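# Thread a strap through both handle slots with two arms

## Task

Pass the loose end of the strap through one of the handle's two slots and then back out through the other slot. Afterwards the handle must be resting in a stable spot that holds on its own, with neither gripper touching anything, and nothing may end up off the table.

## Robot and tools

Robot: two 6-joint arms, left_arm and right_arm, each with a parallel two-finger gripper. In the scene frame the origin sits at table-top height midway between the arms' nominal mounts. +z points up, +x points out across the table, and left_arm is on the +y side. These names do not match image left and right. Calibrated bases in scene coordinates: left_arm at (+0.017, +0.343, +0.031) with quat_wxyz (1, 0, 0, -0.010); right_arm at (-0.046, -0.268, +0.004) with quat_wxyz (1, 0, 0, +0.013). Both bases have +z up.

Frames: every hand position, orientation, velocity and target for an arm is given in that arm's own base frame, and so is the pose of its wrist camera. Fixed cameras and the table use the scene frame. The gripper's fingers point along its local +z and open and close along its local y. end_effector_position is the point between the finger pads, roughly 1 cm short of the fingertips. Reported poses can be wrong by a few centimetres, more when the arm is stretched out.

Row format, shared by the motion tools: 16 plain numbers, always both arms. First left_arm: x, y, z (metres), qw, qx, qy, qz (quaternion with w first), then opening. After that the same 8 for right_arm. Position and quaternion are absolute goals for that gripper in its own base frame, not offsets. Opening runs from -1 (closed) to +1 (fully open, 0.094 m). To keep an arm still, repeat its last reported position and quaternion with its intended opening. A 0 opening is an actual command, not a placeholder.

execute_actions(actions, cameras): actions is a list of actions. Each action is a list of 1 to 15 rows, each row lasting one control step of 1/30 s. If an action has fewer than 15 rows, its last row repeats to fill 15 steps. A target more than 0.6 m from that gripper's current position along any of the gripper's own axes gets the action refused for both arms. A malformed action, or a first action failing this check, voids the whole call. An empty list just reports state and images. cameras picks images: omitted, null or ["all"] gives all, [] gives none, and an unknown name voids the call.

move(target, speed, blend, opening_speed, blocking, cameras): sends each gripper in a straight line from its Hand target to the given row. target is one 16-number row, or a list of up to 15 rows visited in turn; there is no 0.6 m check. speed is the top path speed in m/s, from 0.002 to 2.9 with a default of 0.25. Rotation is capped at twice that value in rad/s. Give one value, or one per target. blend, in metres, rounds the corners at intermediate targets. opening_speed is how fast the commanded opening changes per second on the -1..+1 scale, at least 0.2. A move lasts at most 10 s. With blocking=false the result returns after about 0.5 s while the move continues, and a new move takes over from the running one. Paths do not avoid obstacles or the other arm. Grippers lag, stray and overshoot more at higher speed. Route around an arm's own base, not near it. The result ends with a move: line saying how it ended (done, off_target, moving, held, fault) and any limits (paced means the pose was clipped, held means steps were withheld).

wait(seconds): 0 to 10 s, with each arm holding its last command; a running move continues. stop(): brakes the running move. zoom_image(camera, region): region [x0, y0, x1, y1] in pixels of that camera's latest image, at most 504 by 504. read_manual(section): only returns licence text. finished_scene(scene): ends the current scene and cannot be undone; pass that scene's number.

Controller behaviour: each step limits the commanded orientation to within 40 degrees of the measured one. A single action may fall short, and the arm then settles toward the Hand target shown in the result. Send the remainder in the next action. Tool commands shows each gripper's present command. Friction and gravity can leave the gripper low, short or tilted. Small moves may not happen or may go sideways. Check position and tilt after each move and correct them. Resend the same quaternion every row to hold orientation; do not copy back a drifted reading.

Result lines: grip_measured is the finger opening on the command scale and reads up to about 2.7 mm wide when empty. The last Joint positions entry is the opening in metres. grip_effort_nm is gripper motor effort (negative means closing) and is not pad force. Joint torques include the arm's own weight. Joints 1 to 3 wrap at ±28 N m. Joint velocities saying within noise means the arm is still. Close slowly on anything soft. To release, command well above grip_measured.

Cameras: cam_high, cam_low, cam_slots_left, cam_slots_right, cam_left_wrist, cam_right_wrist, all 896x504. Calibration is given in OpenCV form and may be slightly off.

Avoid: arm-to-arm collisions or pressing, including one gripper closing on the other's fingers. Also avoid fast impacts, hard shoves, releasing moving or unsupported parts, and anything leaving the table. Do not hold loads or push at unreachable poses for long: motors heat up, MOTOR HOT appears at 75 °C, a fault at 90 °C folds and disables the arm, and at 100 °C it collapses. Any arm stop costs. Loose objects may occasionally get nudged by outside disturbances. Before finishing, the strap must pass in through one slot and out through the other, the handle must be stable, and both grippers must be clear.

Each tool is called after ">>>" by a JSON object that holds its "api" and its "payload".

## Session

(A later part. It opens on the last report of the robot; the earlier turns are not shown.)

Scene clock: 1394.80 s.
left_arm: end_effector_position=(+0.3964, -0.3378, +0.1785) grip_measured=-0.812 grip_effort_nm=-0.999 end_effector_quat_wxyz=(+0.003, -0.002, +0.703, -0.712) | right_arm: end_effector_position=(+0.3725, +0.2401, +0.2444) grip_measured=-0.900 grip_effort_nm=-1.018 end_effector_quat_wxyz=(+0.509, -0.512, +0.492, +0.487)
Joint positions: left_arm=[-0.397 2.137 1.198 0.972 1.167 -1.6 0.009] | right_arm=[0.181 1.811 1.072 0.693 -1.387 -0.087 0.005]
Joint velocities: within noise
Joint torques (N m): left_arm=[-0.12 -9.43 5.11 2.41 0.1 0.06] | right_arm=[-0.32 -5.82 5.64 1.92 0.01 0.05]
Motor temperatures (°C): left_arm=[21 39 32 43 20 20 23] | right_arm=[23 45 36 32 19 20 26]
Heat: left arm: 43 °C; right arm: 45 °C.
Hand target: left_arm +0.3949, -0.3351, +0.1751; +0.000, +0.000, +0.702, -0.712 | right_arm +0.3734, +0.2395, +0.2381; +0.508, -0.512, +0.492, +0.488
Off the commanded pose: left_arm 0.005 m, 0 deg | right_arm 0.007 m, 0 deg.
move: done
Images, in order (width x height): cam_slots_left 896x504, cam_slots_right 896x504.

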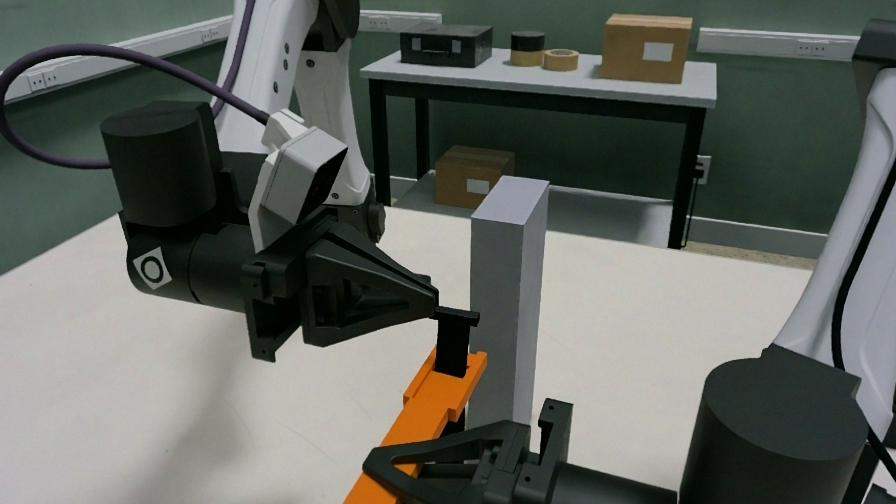

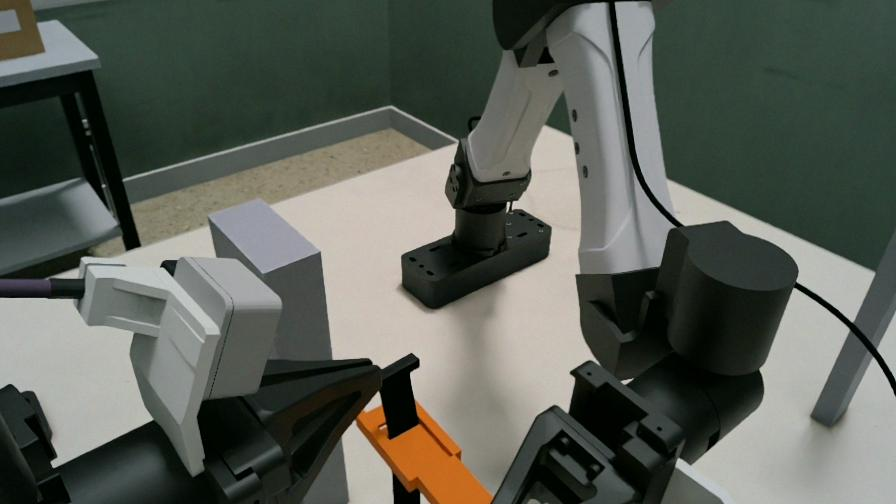

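>>> {"api": "move", "payload": {"target": [0.395,-0.335,0.175,0,0,0.7019,-0.7123,-0.9,0.3725,0.2395,0.217,0.5091,-0.5101,0.4906,0.4886,-1.0], "speed": 0.05, "cameras": ["cam_slots_right"]}}

>>> {"api": "zoom_image", "payload": {"camera": "cam_slots_right", "region": [310, 330, 450, 450]}}

Scene clock: 1398.87 s.
left_arm: end_effector_position=(+0.3964, -0.3378, +0.1785) grip_measured=-0.812 grip_effort_nm=-0.999 end_effector_quat_wxyz=(+0.003, -0.002, +0.703, -0.712) | right_arm: end_effector_position=(+0.3724, +0.2401, +0.2224) grip_measured=-0.900 grip_effort_nm=-1.013 end_effector_quat_wxyz=(+0.509, -0.512, +0.492, +0.487)
Joint positions: left_arm=[-0.397 2.137 1.198 0.972 1.167 -1.6 0.009] | right_arm=[0.181 1.856 1.029 0.784 -1.387 -0.084 0.005]
Joint velocities: within noise
Joint torques (N m): left_arm=[-0.35 -9.36 5.05 2.42 0.13 0.01] | right_arm=[-0.29 -6.08 5.24 1.99 0.03 0.02]
Motor temperatures (°C): left_arm=[21 39 32 43 20 20 23] | right_arm=[23 44 36 31 19 20 26]
Heat: left arm: 43 °C; right arm: 44 °C.
Hand target: left_arm +0.3950, -0.3351, +0.1751; +0.000, +0.000, +0.702, -0.712 | right_arm +0.3724, +0.2395, +0.2171; +0.508, -0.512, +0.492, +0.488
Off the commanded pose: left_arm 0.005 m, 0 deg | right_arm 0.005 m, 0 deg.
move: done
Images, in order (width x height): cam_slots_right 896x504.

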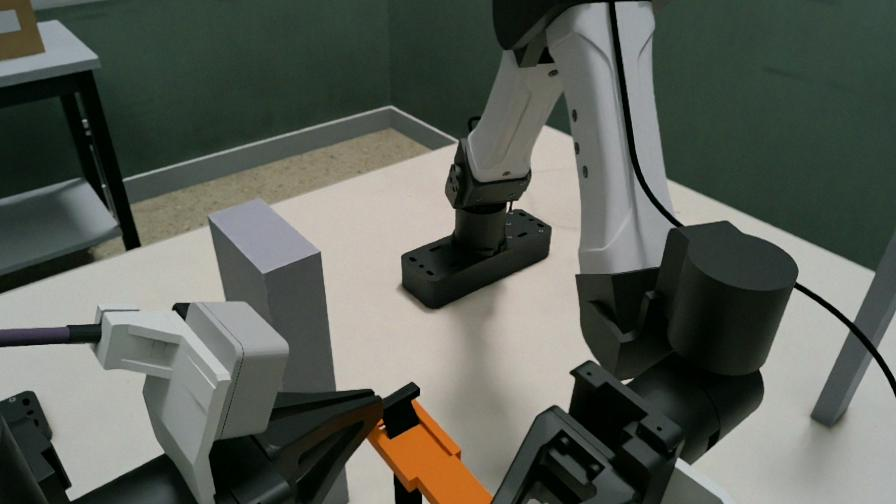

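Scaled by 3.600 from the camera's 896x504 image, which has a finer 1280x720 frame.

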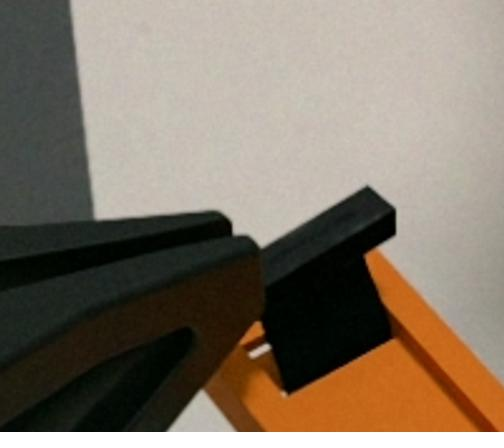

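>>> {"api": "move", "payload": {"target": [0.395,-0.335,0.175,0,0,0.7019,-0.7123,-0.9,0.3725,0.2395,0.217,0.5091,-0.5101,0.4906,0.4886,-0.6], "speed": 0.05, "opening_speed": 0.4, "cameras": ["cam_slots_right"]}}

>>> {"api": "zoom_image", "payload": {"camera": "cam_slots_right", "region": [310, 330, 450, 450]}}

Scene clock: 1404.73 s.
left_arm: end_effector_position=(+0.3962, -0.3378, +0.1785) grip_measured=-0.812 grip_effort_nm=-0.994 end_effector_quat_wxyz=(+0.002, -0.001, +0.703, -0.712) | right_arm: end_effector_position=(+0.3724, +0.2401, +0.2234) grip_measured=-0.601 grip_effort_nm=0.095 end_effector_quat_wxyz=(+0.510, -0.512, +0.491, +0.487)
Joint positions: left_arm=[-0.397 2.137 1.198 0.972 1.168 -1.6 0.009] | right_arm=[0.181 1.856 1.029 0.793 -1.387 -0.078 0.019]
Joint velocities: within noise
Joint torques (N m): left_arm=[-0.08 -9.35 5.27 2.42 0.09 0.06] | right_arm=[-0.34 -6.02 5.2 1.93 0.02 0.06]
Motor temperatures (°C): left_arm=[21 39 32 43 20 20 23] | right_arm=[23 43 36 31 19 20 26]
Heat: left arm: 43 °C; right arm: 43 °C.
Hand target: left_arm +0.3950, -0.3351, +0.1751; +0.000, +0.000, +0.702, -0.712 | right_arm +0.3724, +0.2395, +0.2172; +0.509, -0.511, +0.491, +0.488
Off the commanded pose: left_arm 0.005 m, 0 deg | right_arm 0.006 m, 0 deg.
move: done
Images, in order (width x height): cam_slots_right 896x504.

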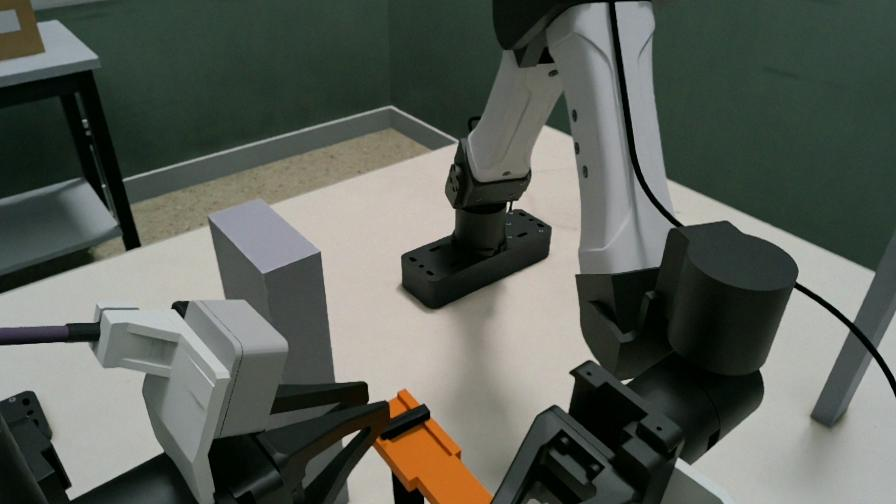

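Scaled by 3.600 from the camera's 896x504 image, which has a finer 1280x720 frame.

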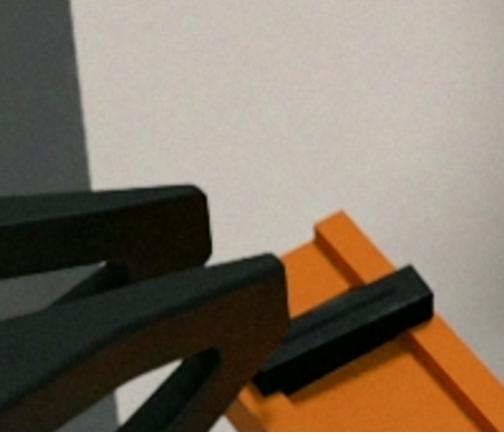

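Bar seated on the rails. Withdrawing the right arm and then flipping the handle.

>>> {"api": "move", "payload": {"target": [[0.395,-0.335,0.175,0,0,0.7019,-0.7123,-0.9,0.3725,0.165,0.225,0.5091,-0.5101,0.4906,0.4886,-0.6],[0.395,-0.335,0.175,0,0,0.7019,-0.7123,-0.9,0.25,0.05,0.30,0.629,-0.361,0.605,0.330,-0.6]], "speed": [0.08,0.2], "cameras": ["cam_slots_right"]}}

>>> {"api": "move", "payload": {"target": [0.35,-0.335,0.345,0,0,0.7019,-0.7123,-0.9,0.25,0.05,0.30,0.629,-0.361,0.605,0.330,-0.6], "speed": 0.18, "cameras": []}}

>>> {"api": "move", "payload": {"target": [0.35,-0.335,0.345,0.4963,0.5037,0.4963,-0.5037,-0.9,0.25,0.05,0.30,0.629,-0.361,0.605,0.330,-0.6], "speed": 0.18, "cameras": ["cam_slots_left"]}}

>>> {"api": "move", "payload": {"target": [0.35,-0.335,0.345,0.7019,0.7123,0,0,-0.9,0.25,0.05,0.30,0.629,-0.361,0.605,0.330,-0.6], "speed": 0.16, "cameras": ["cam_slots_left","cam_high"]}}

Scene clock: 1418.13 s.
left_arm: end_effector_position=(+0.3962, -0.3378, +0.1785) grip_measured=-0.812 grip_effort_nm=-0.994 end_effector_quat_wxyz=(+0.002, -0.001, +0.703, -0.712) | right_arm: end_effector_position=(+0.2525, +0.0500, +0.3025) grip_measured=-0.601 grip_effort_nm=0.090 end_effector_quat_wxyz=(+0.631, -0.360, +0.606, +0.325)
Joint positions: left_arm=[-0.397 2.137 1.198 0.972 1.168 -1.6 0.009] | right_arm=[-0.535 0.962 0.524 0.721 -1.545 0.222 0.019]
Joint velocities: within noise
Joint torques (N m): left_arm=[-0.16 -9.5 5.14 2.42 0.17 0.03] | right_arm=[-0.61 -1.59 5.86 1.38 0.16 0.05]
Motor temperatures (°C): left_arm=[21 39 32 43 20 20 23] | right_arm=[23 41 35 31 19 20 25]
Heat: left arm: 43 °C; right arm: 41 °C.
Hand target: left_arm +0.3950, -0.3351, +0.1751; +0.000, +0.000, +0.702, -0.712 | right_arm +0.2503, +0.0503, +0.3000; +0.628, -0.360, +0.607, +0.327
Off the commanded pose: left_arm 0.005 m, 0 deg | right_arm 0.004 m, 1 deg.
joint sent to its limit (right arm) — joint 5 (wrist yaw), lower limit. The joint targets still meet the commanded pose.
move: done
Images, in order (width x height): cam_slots_right 896x504.

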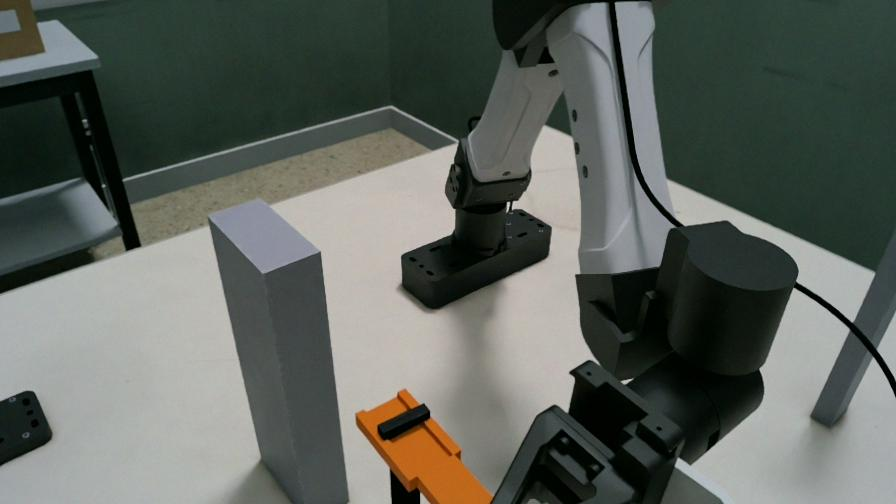

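Scene clock: 1420.13 s.
left_arm: end_effector_position=(+0.3510, -0.3342, +0.3262) grip_measured=-0.812 grip_effort_nm=-0.994 end_effector_quat_wxyz=(-0.018, -0.012, +0.708, -0.706) | right_arm: end_effector_position=(+0.2524, +0.0501, +0.3024) grip_measured=-0.601 grip_effort_nm=0.090 end_effector_quat_wxyz=(+0.630, -0.359, +0.606, +0.326)
Joint positions: left_arm=[-0.431 1.747 1.321 0.422 1.149 -1.61 0.009] | right_arm=[-0.535 0.962 0.524 0.721 -1.546 0.226 0.019]
Joint velocities: within noise
Joint torques (N m): left_arm=[-0.91 -9.72 10.47 2.16 -0.14 0.16] | right_arm=[-0.58 -1.54 5.76 1.41 0.17 0.05]
Motor temperatures (°C): left_arm=[21 40 32 42 20 20 23] | right_arm=[23 40 35 31 19 20 25]
Heat: left arm: 42 °C; right arm: 40 °C.
Hand target: left_arm +0.3494, -0.3347, +0.3448; +0.000, +0.000, +0.702, -0.713 | right_arm +0.2503, +0.0503, +0.3000; +0.628, -0.360, +0.607, +0.328
Off the commanded pose: left_arm 0.019 m, 3 deg | right_arm 0.003 m, 1 deg.
joint sent to its limit (right arm) — joint 5 (wrist yaw), lower limit. The joint targets still meet the commanded pose.
move: off_target (left_arm)
No camera images: "cameras" was empty.

Scene clock: 1425.33 s.
left_arm: end_effector_position=(+0.3518, -0.3346, +0.3271) grip_measured=-0.812 grip_effort_nm=-0.994 end_effector_quat_wxyz=(+0.482, +0.494, +0.514, -0.510) | right_arm: end_effector_position=(+0.2523, +0.0502, +0.3024) grip_measured=-0.601 grip_effort_nm=0.090 end_effector_quat_wxyz=(+0.630, -0.359, +0.606, +0.326)
Joint positions: left_arm=[-0.431 1.747 1.345 0.362 1.149 -0.011 0.009] | right_arm=[-0.535 0.962 0.524 0.721 -1.547 0.227 0.019]
Joint velocities: within noise
Joint torques (N m): left_arm=[-0.77 -8.96 10.84 2.15 0.04 0.1] | right_arm=[-0.65 -1.57 5.74 1.4 0.2 0.05]
Motor temperatures (°C): left_arm=[21 40 32 42 20 20 23] | right_arm=[23 39 35 31 19 20 25]
Heat: left arm: 42 °C; right arm: 39 °C.
Hand target: left_arm +0.3495, -0.3348, +0.3448; +0.496, +0.504, +0.496, -0.504 | right_arm +0.2502, +0.0503, +0.3000; +0.628, -0.360, +0.607, +0.328
Off the commanded pose: left_arm 0.018 m, 3 deg | right_arm 0.003 m, 1 deg.
joint sent to its limit (right arm) — joint 5 (wrist yaw), lower limit. The joint targets still meet the commanded pose.
move: off_target (left_arm)
Images, in order (width x height): cam_slots_left 896x504.

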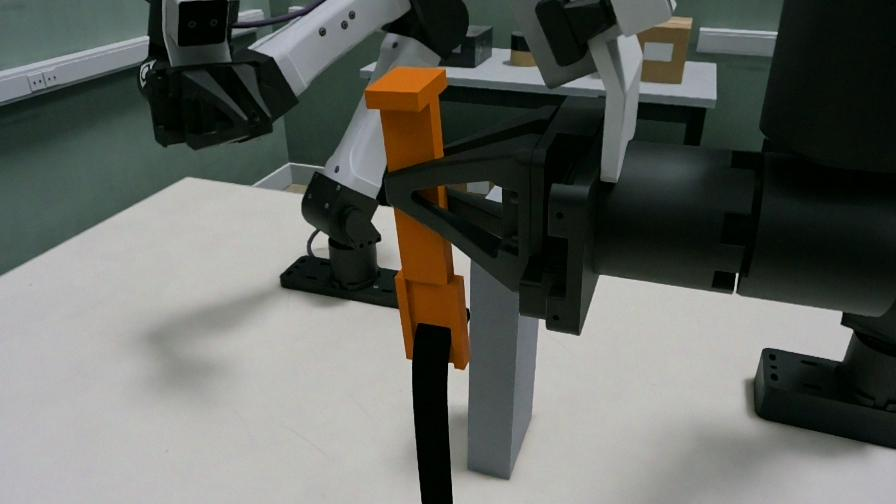

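Scene clock: 1431.03 s.
left_arm: end_effector_position=(+0.3520, -0.3344, +0.3196) grip_measured=-0.811 grip_effort_nm=-0.989 end_effector_quat_wxyz=(+0.693, +0.720, +0.020, -0.025) | right_arm: end_effector_position=(+0.2523, +0.0502, +0.3024) grip_measured=-0.601 grip_effort_nm=0.095 end_effector_quat_wxyz=(+0.630, -0.359, +0.606, +0.326)
Joint positions: left_arm=[-0.431 1.747 1.345 0.309 1.145 1.591 0.009] | right_arm=[-0.535 0.962 0.524 0.721 -1.547 0.227 0.019]
Joint velocities: within noise
Joint torques (N m): left_arm=[-0.9 -10.19 11.32 2.07 -0.01 0.04] | right_arm=[-0.59 -1.51 5.81 1.42 0.19 0.04]
Motor temperatures (°C): left_arm=[21 41 34 41 20 20 23] | right_arm=[23 38 35 30 19 20 25]
Heat: left arm: 41 °C; right arm: 38 °C.
Hand target: left_arm +0.3491, -0.3344, +0.3447; +0.702, +0.712, +0.000, +0.000 | right_arm +0.2503, +0.0503, +0.3000; +0.628, -0.360, +0.607, +0.328
Off the commanded pose: left_arm 0.026 m, 4 deg | right_arm 0.003 m, 1 deg.
joint sent to its limit (right arm) — joint 5 (wrist yaw), lower limit. The joint targets still meet the commanded pose.
move: off_target (left_arm)
Images, in order (width x height): cam_high 896x504, cam_slots_left 896x504.

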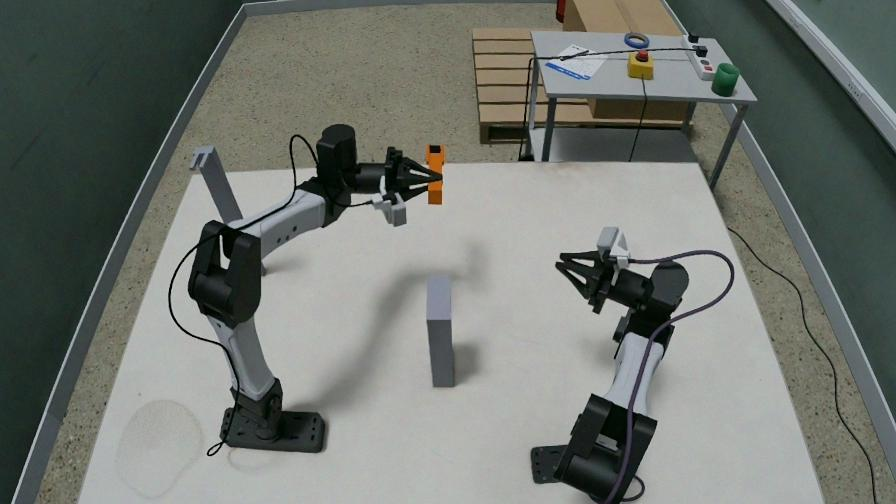

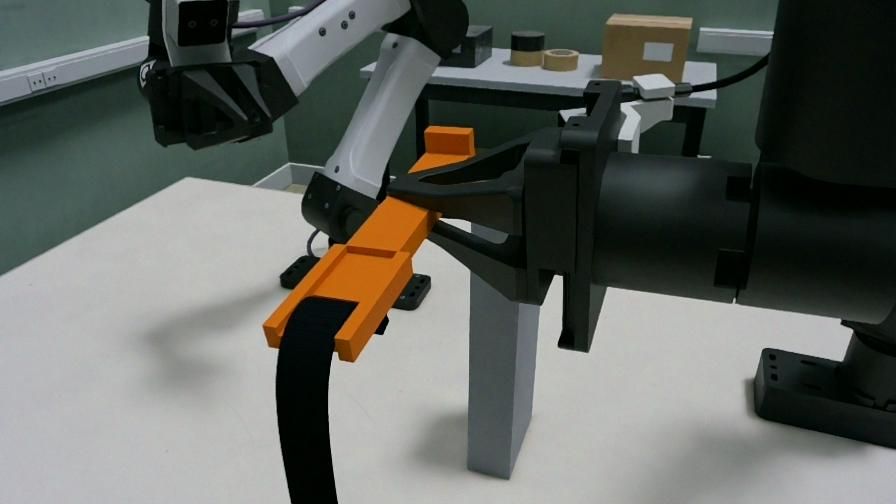

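>>> {"api": "move", "payload": {"target": [[0.255,-0.335,0.345,0.7019,0.7123,0,0,-0.9,0.25,0.05,0.30,0.629,-0.361,0.605,0.330,-0.6],[0.255,-0.335,0.265,0.7019,0.7123,0,0,-0.9,0.25,0.05,0.30,0.629,-0.361,0.605,0.330,-0.6]], "speed": [0.12,0.06], "cameras": ["cam_low","cam_slots_left"]}}

>>> {"api": "zoom_image", "payload": {"camera": "cam_slots_left", "region": [320, 100, 560, 340]}}

Scene clock: 1439.10 s.
left_arm: end_effector_position=(+0.2543, -0.3344, +0.2664) grip_measured=-0.811 grip_effort_nm=-0.989 end_effector_quat_wxyz=(+0.699, +0.715, +0.001, -0.007) | right_arm: end_effector_position=(+0.2522, +0.0502, +0.3024) grip_measured=-0.601 grip_effort_nm=0.095 end_effector_quat_wxyz=(+0.630, -0.359, +0.606, +0.326)
Joint positions: left_arm=[-0.566 1.491 0.828 0.622 1.012 1.594 0.009] | right_arm=[-0.535 0.962 0.524 0.721 -1.547 0.227 0.019]
Joint velocities: within noise
Joint torques (N m): left_arm=[-0.8 -5 6.01 2.5 -0.06 -0.02] | right_arm=[-0.58 -1.47 5.85 1.43 0.18 0.08]
Motor temperatures (°C): left_arm=[21 41 35 41 20 20 23] | right_arm=[23 37 34 30 19 20 25]
Heat: left arm: 41 °C; right arm: 37 °C.
Hand target: left_arm +0.2550, -0.3350, +0.2649; +0.701, +0.713, +0.000, +0.000 | right_arm +0.2502, +0.0503, +0.3000; +0.628, -0.360, +0.607, +0.328
Off the commanded pose: left_arm 0.002 m, 1 deg | right_arm 0.003 m, 0 deg.
joint sent to its limit (right arm) — joint 5 (wrist yaw), lower limit. The joint targets still meet the commanded pose.
move: done
Images, in order (width x height): cam_low 896x504, cam_slots_left 896x504.

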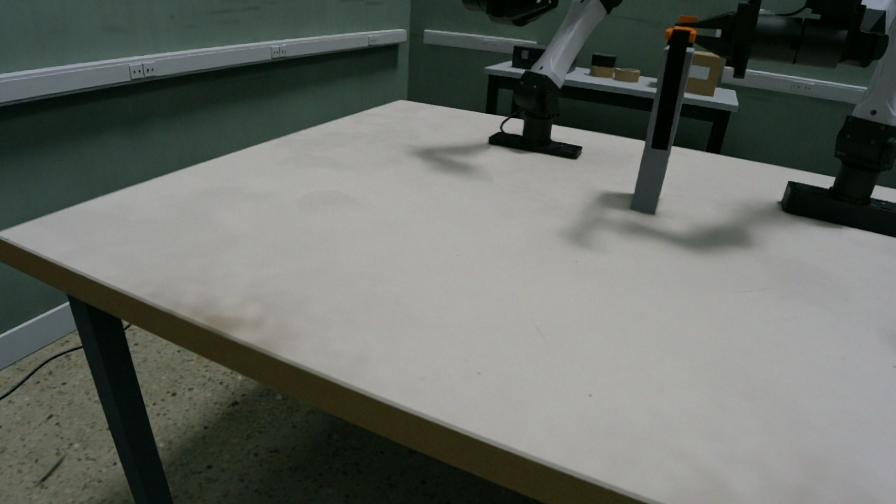

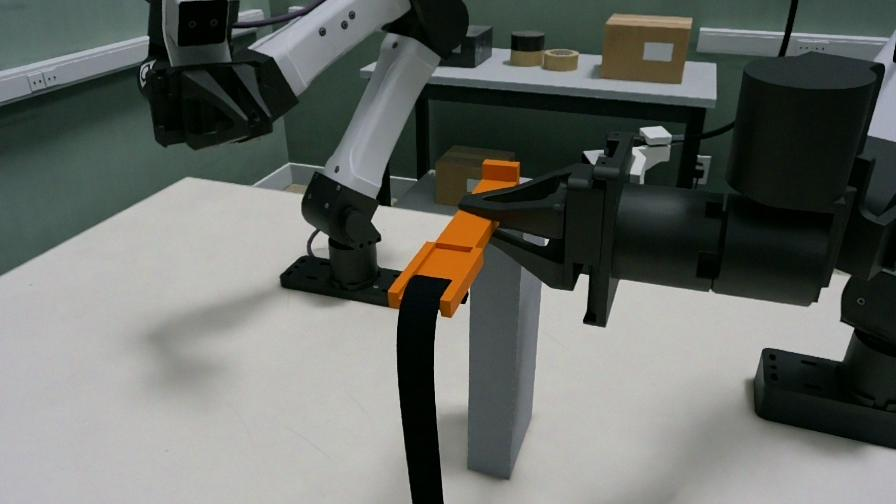

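Scaled by 2.100 from the camera's 896x504 image, which has a finer 1280x720 frame.

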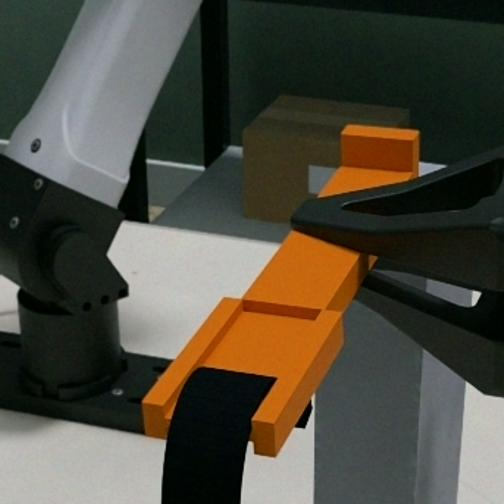

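>>> {"api": "move", "payload": {"target": [[0.255,-0.335,0.265,0.7019,0.7123,0,0,-0.9,0.35,0.10,0.25,0.4947,-0.5247,0.5053,0.4742,-0.4],[0.255,-0.335,0.265,0.7019,0.7123,0,0,-0.9,0.455,0.165,0.222,0.4947,-0.5247,0.5053,0.4742,0]], "speed": [0.25,0.18], "cameras": ["cam_low","cam_right_wrist"]}}

>>> {"api": "zoom_image", "payload": {"camera": "cam_low", "region": [580, 0, 760, 200]}}

Scene clock: 1456.67 s.
left_arm: end_effector_position=(+0.2543, -0.3344, +0.2667) grip_measured=-0.811 grip_effort_nm=-0.999 end_effector_quat_wxyz=(+0.700, +0.714, +0.001, -0.007) | right_arm: end_effector_position=(+0.4504, +0.1648, +0.2176) grip_measured=-0.001 grip_effort_nm=0.090 end_effector_quat_wxyz=(+0.512, -0.495, +0.505, +0.488)
Joint positions: left_arm=[-0.566 1.491 0.828 0.623 1.012 1.594 0.009] | right_arm=[-0.016 2.086 1.339 0.702 -1.552 -0.057 0.047]
Joint velocities: within noise
Joint torques (N m): left_arm=[-0.79 -5.09 5.97 2.48 -0.07 -0.03] | right_arm=[-0.06 -8.06 9.77 1.36 0.01 -0.15]
Motor temperatures (°C): left_arm=[21 37 34 40 20 20 23] | right_arm=[23 35 34 29 19 20 24]
Heat: left arm: 40 °C; right arm: 35 °C.
Hand target: left_arm +0.2549, -0.3350, +0.2649; +0.702, +0.713, +0.000, +0.000 | right_arm +0.4548, +0.1651, +0.2220; +0.517, -0.503, +0.498, +0.482
Off the commanded pose: left_arm 0.002 m, 1 deg | right_arm 0.006 m, 4 deg.
joint sent to its limit (right arm) — joint 5 (wrist yaw), lower limit. The joint targets are off in orientation, not in position.
move: off_target (right_arm); target 2's new opening was sent with right_arm's hand 0.006 m and 4 deg from that target
camera_calibration:
cam_right_wrist: T_world_to_cam=[[0.999558, -0.0282224, -0.00934747, -0.443233], [-0.0211659, -0.454737, -0.890374, 0.314749], [0.0208779, 0.890178, -0.455134, 0.0326503], [0, 0, 0, 1]] pos_world=[0.449018, 0.101554, 0.290962]
Images, in order (width x height): cam_low 896x504, cam_right_wrist 896x504.

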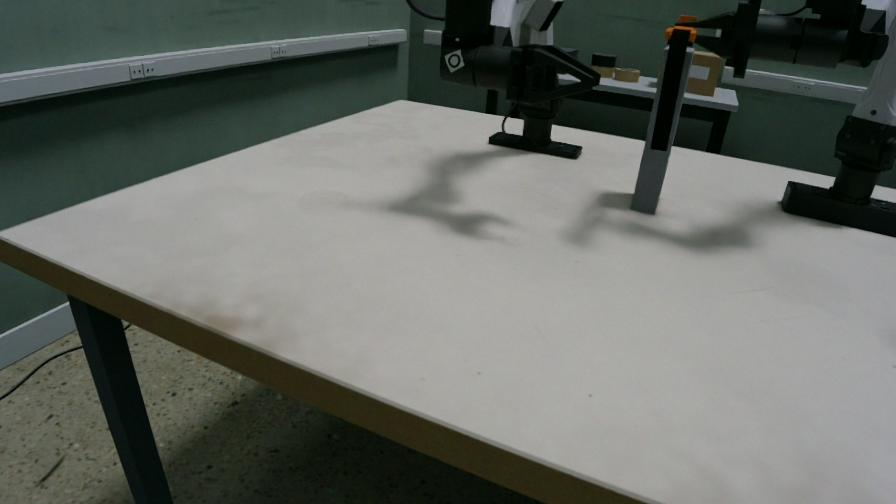

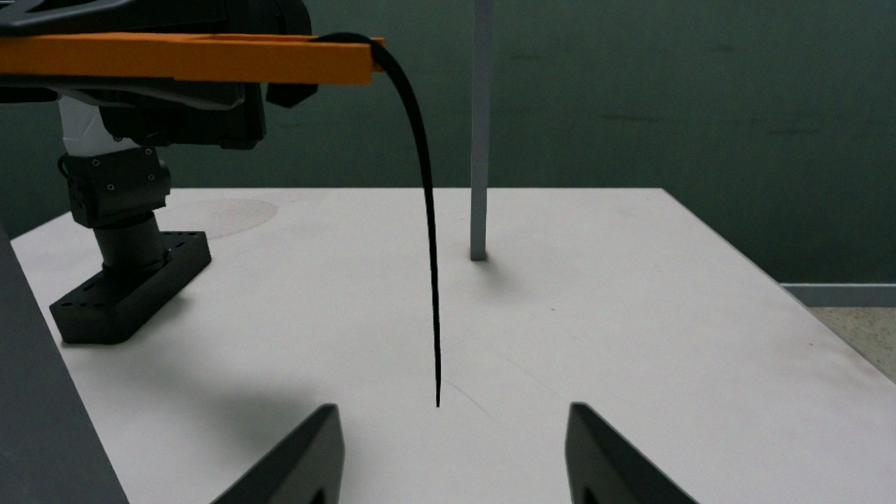

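Scaled by 2.520 from the camera's 896x504 image, which has a finer 1280x720 frame.

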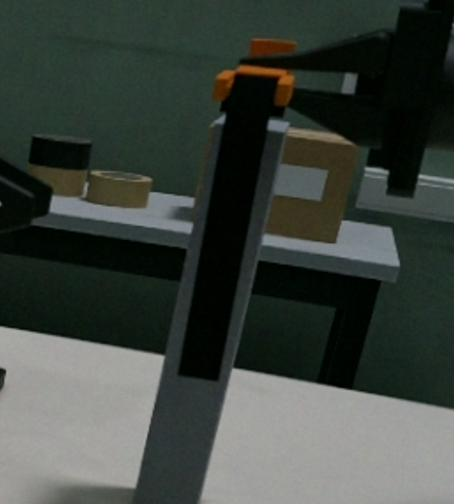

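>>> {"api": "move", "payload": {"target": [0.255,-0.335,0.265,0.7019,0.7123,0,0,-0.9,0.455,0.270,0.218,0.4947,-0.5247,0.5053,0.4742,-0.2], "speed": 0.08, "cameras": ["cam_low","cam_right_wrist"]}}

>>> {"api": "zoom_image", "payload": {"camera": "cam_low", "region": [580, 0, 760, 200]}}

Scene clock: 1462.20 s.
left_arm: end_effector_position=(+0.2543, -0.3344, +0.2667) grip_measured=-0.811 grip_effort_nm=-0.999 end_effector_quat_wxyz=(+0.700, +0.714, +0.001, -0.007) | right_arm: end_effector_position=(+0.4475, +0.2687, +0.2157) grip_measured=-0.199 grip_effort_nm=-0.061 end_effector_quat_wxyz=(+0.486, -0.519, +0.510, +0.484)
Joint positions: left_arm=[-0.566 1.491 0.828 0.623 1.012 1.594 0.009] | right_arm=[0.213 2.104 1.479 0.345 -1.357 -0.286 0.038]
Joint velocities: within noise
Joint torques (N m): left_arm=[-0.8 -4.97 6.09 2.42 -0.06 -0.02] | right_arm=[-0.14 -8.06 10.37 1.58 -0.01 -0.19]
Motor temperatures (°C): left_arm=[21 36 34 40 20 20 23] | right_arm=[23 36 35 29 19 20 24]
Heat: left arm: 40 °C; right arm: 36 °C.
Hand target: left_arm +0.2549, -0.3350, +0.2649; +0.702, +0.713, +0.000, +0.000 | right_arm +0.4547, +0.2699, +0.2179; +0.495, -0.524, +0.505, +0.475
Off the commanded pose: left_arm 0.002 m, 1 deg | right_arm 0.008 m, 2 deg.
move: done
camera_calibration:
cam_right_wrist: T_world_to_cam=[[0.99986, 0.0123943, -0.0112229, -0.448061], [-0.00340698, -0.506107, -0.862464, 0.360069], [-0.0163696, 0.862382, -0.505994, -0.0255651], [0, 0, 0, 1]] pos_world=[0.448807, 0.209834, 0.292582]
Images, in order (width x height): cam_low 896x504, cam_right_wrist 896x504.

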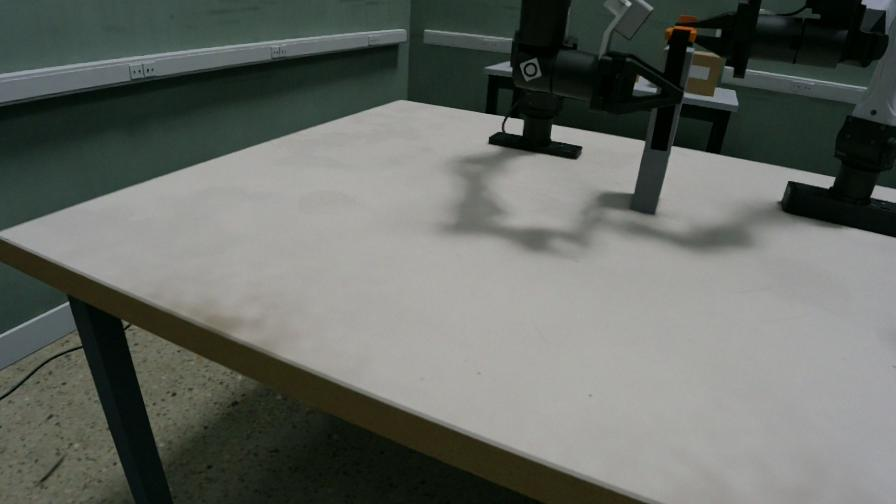

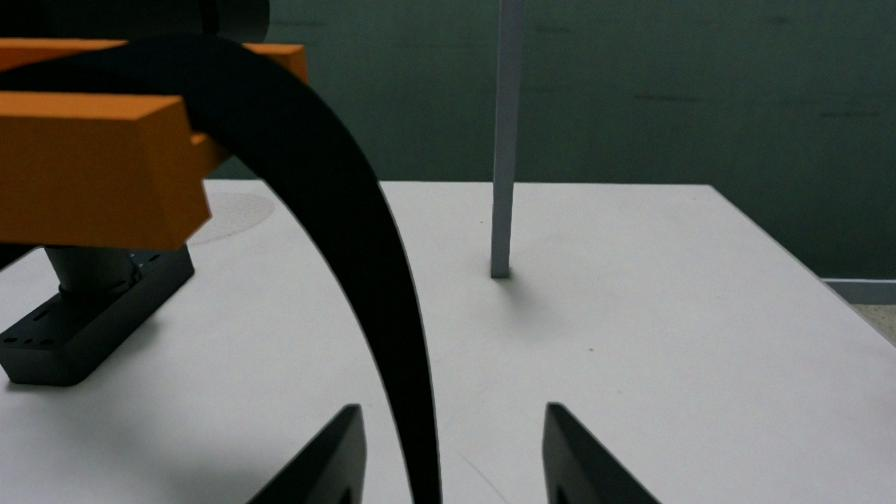

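Scaled by 2.520 from the camera's 896x504 image, which has a finer 1280x720 frame.

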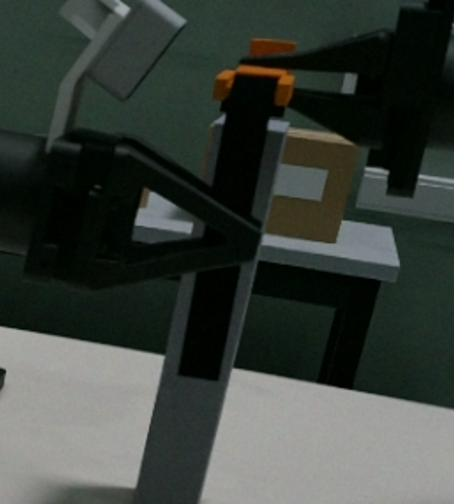

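>>> {"api": "move", "payload": {"target": [0.255,-0.335,0.265,0.7019,0.7123,0,0,-0.9,0.451,0.270,0.193,0.4947,-0.5247,0.5053,0.4742,-0.4], "speed": 0.06, "cameras": ["cam_low","cam_right_wrist"]}}

>>> {"api": "zoom_image", "payload": {"camera": "cam_low", "region": [580, 0, 760, 200]}}

Scene clock: 1469.13 s.
left_arm: end_effector_position=(+0.2543, -0.3344, +0.2667) grip_measured=-0.811 grip_effort_nm=-0.994 end_effector_quat_wxyz=(+0.700, +0.714, +0.001, -0.007) | right_arm: end_effector_position=(+0.4489, +0.2689, +0.2003) grip_measured=-0.398 grip_effort_nm=-0.061 end_effector_quat_wxyz=(+0.486, -0.521, +0.511, +0.482)
Joint positions: left_arm=[-0.566 1.491 0.828 0.623 1.012 1.594 0.009] | right_arm=[0.213 2.129 1.464 0.364 -1.354 -0.309 0.028]
Joint velocities: left_arm=[0.002 0.007 -0.007 0.168 -0.081 0.022 -0.001] | right_arm=[within noise]
Joint torques (N m): left_arm=[-0.94 -5.11 6.17 2.49 -0.04 0] | right_arm=[0.09 -8.32 5.79 2.01 -0.02 -0.18]
Motor temperatures (°C): left_arm=[21 36 34 40 20 20 23] | right_arm=[23 36 35 30 19 20 24]
Heat: left arm: 40 °C; right arm: 36 °C.
Hand target: left_arm +0.2549, -0.3350, +0.2649; +0.702, +0.713, +0.000, +0.000 | right_arm +0.4508, +0.2700, +0.1930; +0.493, -0.526, +0.506, +0.474
Off the commanded pose: left_arm 0.002 m, 1 deg | right_arm 0.008 m, 2 deg.
move: done
camera_calibration:
cam_right_wrist: T_world_to_cam=[[0.999891, 0.011595, -0.00914322, -0.449857], [-0.00194349, -0.510472, -0.859892, 0.346912], [-0.0146378, 0.859816, -0.510394, -0.0327191], [0, 0, 0, 1]] pos_world=[0.450003, 0.210437, 0.277494]
Images, in order (width x height): cam_low 896x504, cam_right_wrist 896x504.

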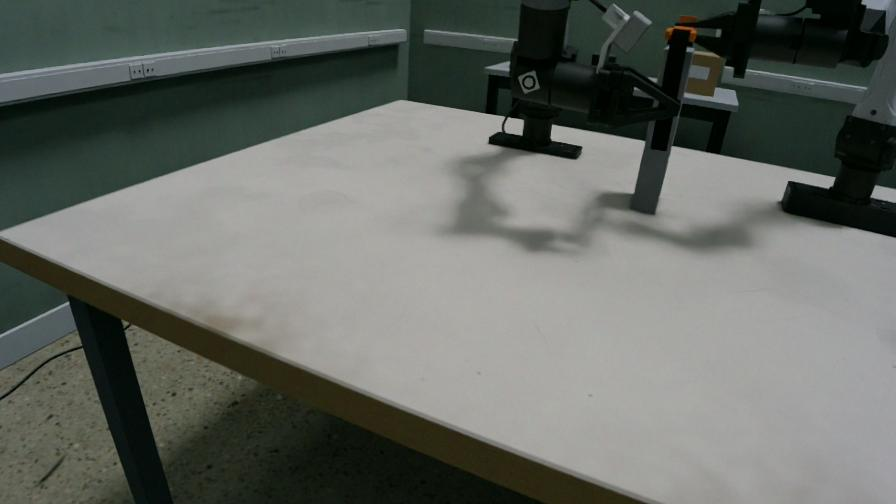

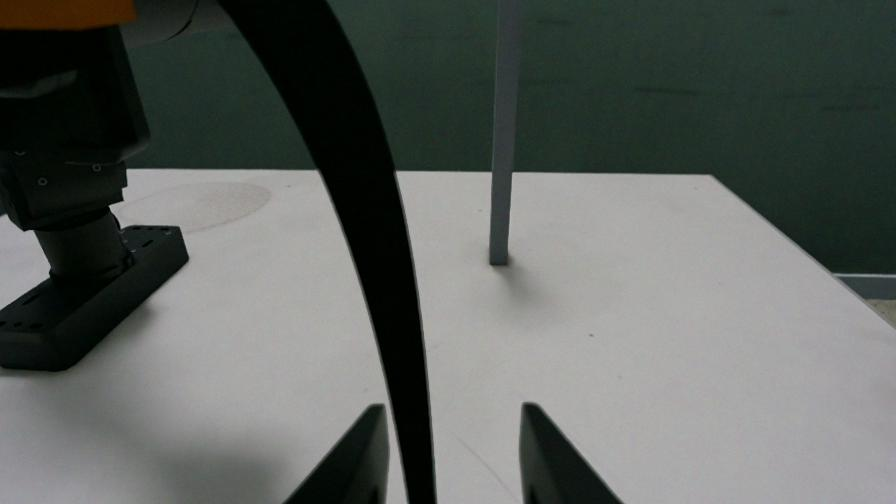

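Scaled by 2.520 from the camera's 896x504 image, which has a finer 1280x720 frame.

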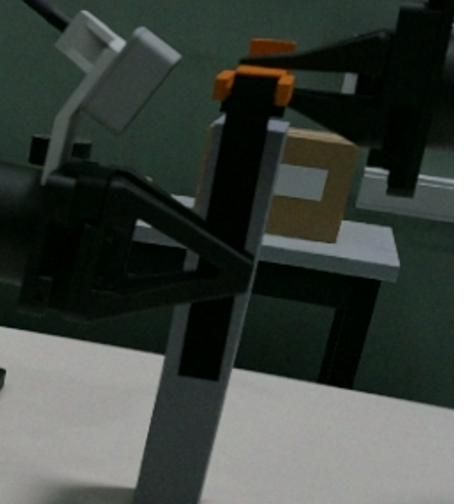

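>>> {"api": "move", "payload": {"target": [0.255,-0.335,0.265,0.7019,0.7123,0,0,-0.9,0.447,0.270,0.189,0.4947,-0.5247,0.5053,0.4742,-0.4], "speed": 0.06, "cameras": ["cam_low","cam_right_wrist"]}}

>>> {"api": "zoom_image", "payload": {"camera": "cam_low", "region": [580, 0, 760, 200]}}

Scene clock: 1474.03 s.
left_arm: end_effector_position=(+0.2543, -0.3344, +0.2667) grip_measured=-0.811 grip_effort_nm=-0.989 end_effector_quat_wxyz=(+0.700, +0.714, +0.001, -0.007) | right_arm: end_effector_position=(+0.4461, +0.2683, +0.1938) grip_measured=-0.398 grip_effort_nm=-0.061 end_effector_quat_wxyz=(+0.486, -0.521, +0.510, +0.481)
Joint positions: left_arm=[-0.566 1.491 0.828 0.623 1.012 1.594 0.009] | right_arm=[0.213 2.129 1.436 0.39 -1.353 -0.313 0.028]
Joint velocities: within noise
Joint torques (N m): left_arm=[-0.92 -5.12 6.08 2.54 -0.11 -0.03] | right_arm=[0.24 -8.72 5.7 2.03 -0.02 -0.12]
Motor temperatures (°C): left_arm=[21 35 34 40 20 20 23] | right_arm=[23 37 35 30 19 20 24]
Heat: left arm: 40 °C; right arm: 37 °C.
Hand target: left_arm +0.2549, -0.3350, +0.2649; +0.702, +0.713, +0.000, +0.000 | right_arm +0.4469, +0.2700, +0.1892; +0.493, -0.526, +0.506, +0.474
Off the commanded pose: left_arm 0.002 m, 1 deg | right_arm 0.005 m, 1 deg.
move: done
camera_calibration:
cam_right_wrist: T_world_to_cam=[[0.999915, 0.0110875, -0.00679363, -0.447448], [-0.000174772, -0.510946, -0.859613, 0.340247], [-0.0130022, 0.859541, -0.510901, -0.0360992], [0, 0, 0, 1]] pos_world=[0.447, 0.209838, 0.270997]
Images, in order (width x height): cam_low 896x504, cam_right_wrist 896x504.

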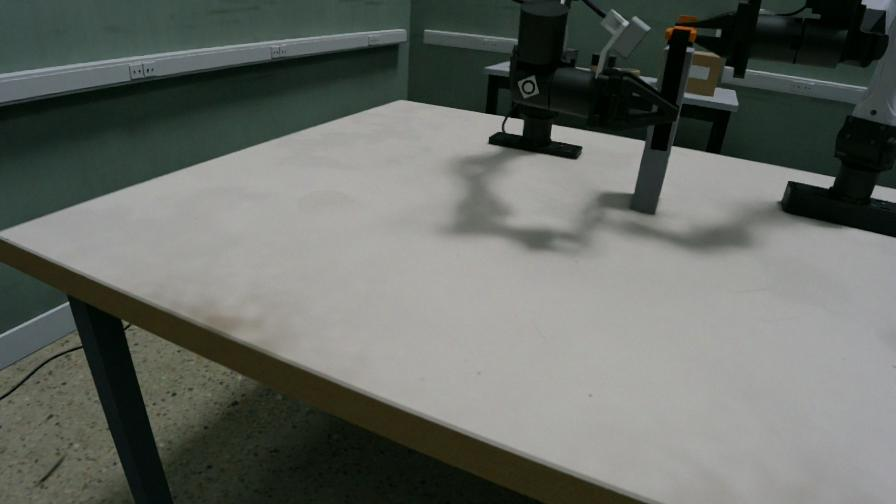

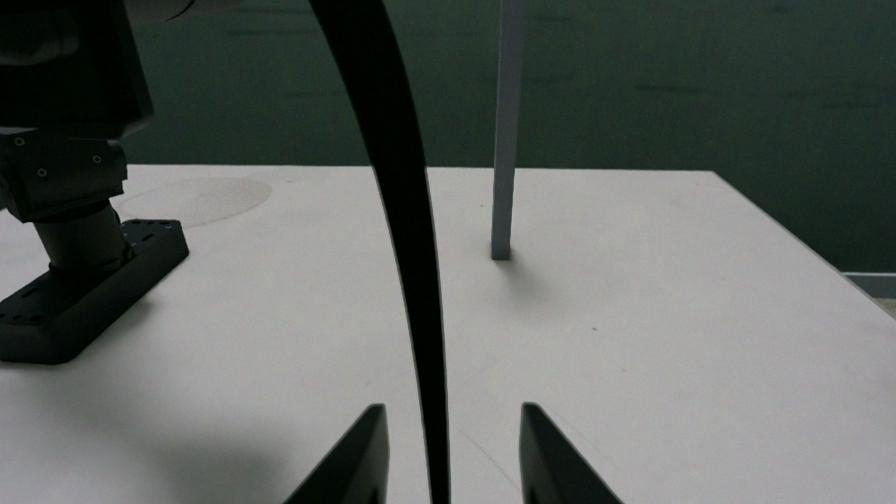

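Scaled by 2.520 from the camera's 896x504 image, which has a finer 1280x720 frame.

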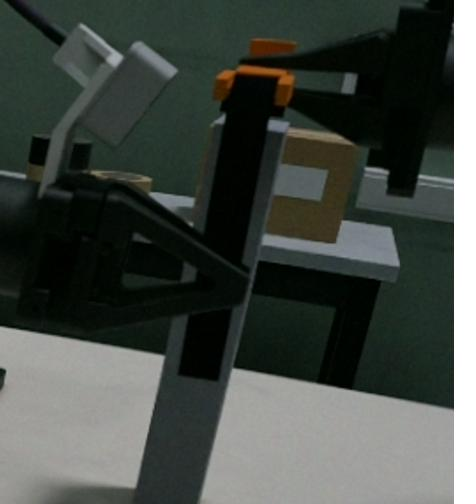

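>>> {"api": "move", "payload": {"target": [0.255,-0.335,0.265,0.7019,0.7123,0,0,-0.9,0.447,0.270,0.189,0.4947,-0.5247,0.5053,0.4742,-1.0], "speed": 0.06, "opening_speed": 0.6, "cameras": []}}

>>> {"api": "move", "payload": {"target": [[0.255,-0.335,0.265,0.7019,0.7123,0,0,-0.9,0.4515,0.27,0.300,0.4947,-0.5247,0.5053,0.4742,-1.0],[0.255,-0.335,0.265,0.7019,0.7123,0,0,-0.9,0.4465,0.27,0.388,0.4947,-0.5247,0.5053,0.4742,-1.0]], "speed": 0.08, "blend": 0.02, "cameras": ["cam_slots_left","cam_high"]}}

>>> {"api": "zoom_image", "payload": {"camera": "cam_slots_left", "region": [320, 100, 560, 340]}}

>>> {"api": "zoom_image", "payload": {"camera": "cam_high", "region": [390, 130, 490, 230]}}

Scene clock: 1481.63 s.
left_arm: end_effector_position=(+0.2544, -0.3344, +0.2667) grip_measured=-0.811 grip_effort_nm=-0.989 end_effector_quat_wxyz=(+0.700, +0.714, +0.001, -0.006) | right_arm: end_effector_position=(+0.4465, +0.2683, +0.1943) grip_measured=-0.961 grip_effort_nm=-0.984 end_effector_quat_wxyz=(+0.488, -0.522, +0.509, +0.479)
Joint positions: left_arm=[-0.566 1.491 0.828 0.623 1.012 1.594 0.009] | right_arm=[0.213 2.129 1.436 0.397 -1.352 -0.313 0.002]
Joint velocities: within noise
Joint torques (N m): left_arm=[-0.73 -4.85 6.02 2.48 -0.04 -0.01] | right_arm=[0.24 -8.73 5.5 2.01 -0.02 -0.05]
Motor temperatures (°C): left_arm=[21 34 34 40 20 20 23] | right_arm=[23 39 35 31 19 20 24]
Heat: left arm: 40 °C; right arm: 39 °C.
Hand target: left_arm +0.2549, -0.3350, +0.2649; +0.702, +0.713, +0.000, +0.000 | right_arm +0.4468, +0.2700, +0.1890; +0.494, -0.526, +0.506, +0.474
Off the commanded pose: left_arm 0.002 m, 1 deg | right_arm 0.006 m, 1 deg.
move: done
No camera images: "cameras" was empty.

Scene clock: 1485.07 s.
left_arm: end_effector_position=(+0.2569, -0.3345, +0.2756) grip_measured=-0.811 grip_effort_nm=-0.994 end_effector_quat_wxyz=(+0.710, +0.704, -0.013, +0.018) | right_arm: end_effector_position=(+0.4501, +0.2690, +0.3642) grip_measured=-0.961 grip_effort_nm=-1.018 end_effector_quat_wxyz=(+0.470, -0.508, +0.527, +0.493)
Joint positions: left_arm=[-0.566 1.491 0.828 0.677 0.997 1.602 0.009] | right_arm=[0.213 2.066 2.045 -0.314 -1.351 -0.284 0.002]
Joint velocities: within noise
Joint torques (N m): left_arm=[-0.8 -5.08 6 1.93 0.04 -0.14] | right_arm=[0.25 -10.58 11.29 1.78 -0.06 -0.17]
Motor temperatures (°C): left_arm=[21 34 34 40 20 20 23] | right_arm=[23 41 36 31 19 20 24]
Heat: left arm: 40 °C; right arm: 41 °C.
Hand target: left_arm +0.2549, -0.3350, +0.2650; +0.702, +0.712, +0.000, +0.000 | right_arm +0.4453, +0.2696, +0.3874; +0.495, -0.524, +0.505, +0.475
Off the commanded pose: left_arm 0.011 m, 3 deg | right_arm 0.024 m, 5 deg.
move: off_target (left_arm, right_arm)
Images, in order (width x height): cam_high 896x504, cam_slots_left 896x504.

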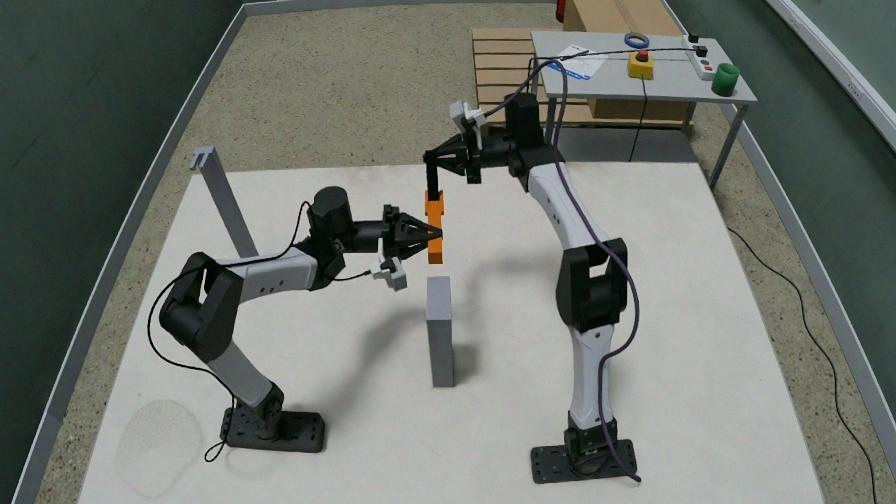

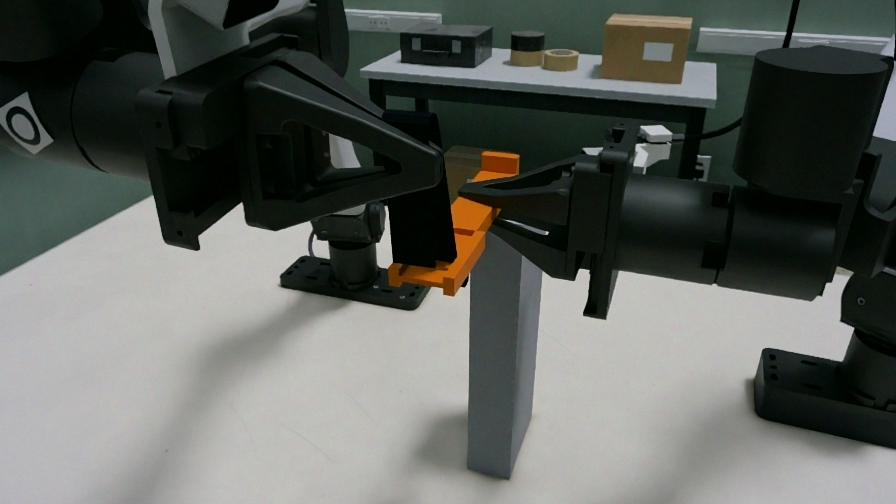

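Scaled by 2.100 from the camera's 896x504 image, which has a finer 1280x720 frame.

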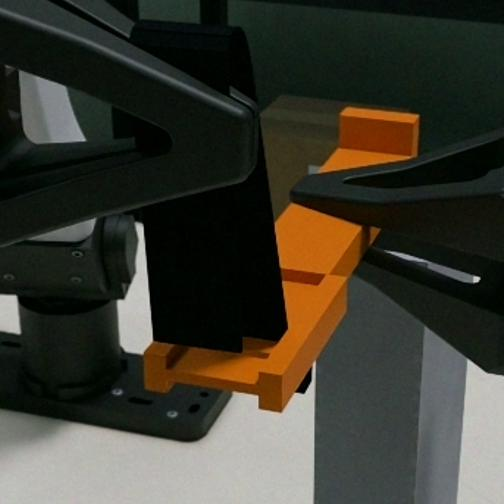

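Scaled by 5.040 from the camera's 896x504 image, which has a finer 1280x720 frame.

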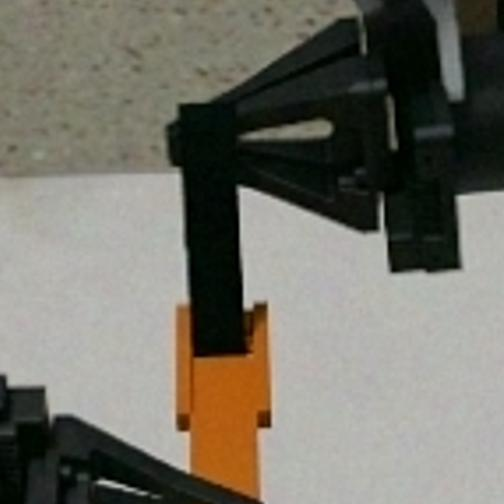

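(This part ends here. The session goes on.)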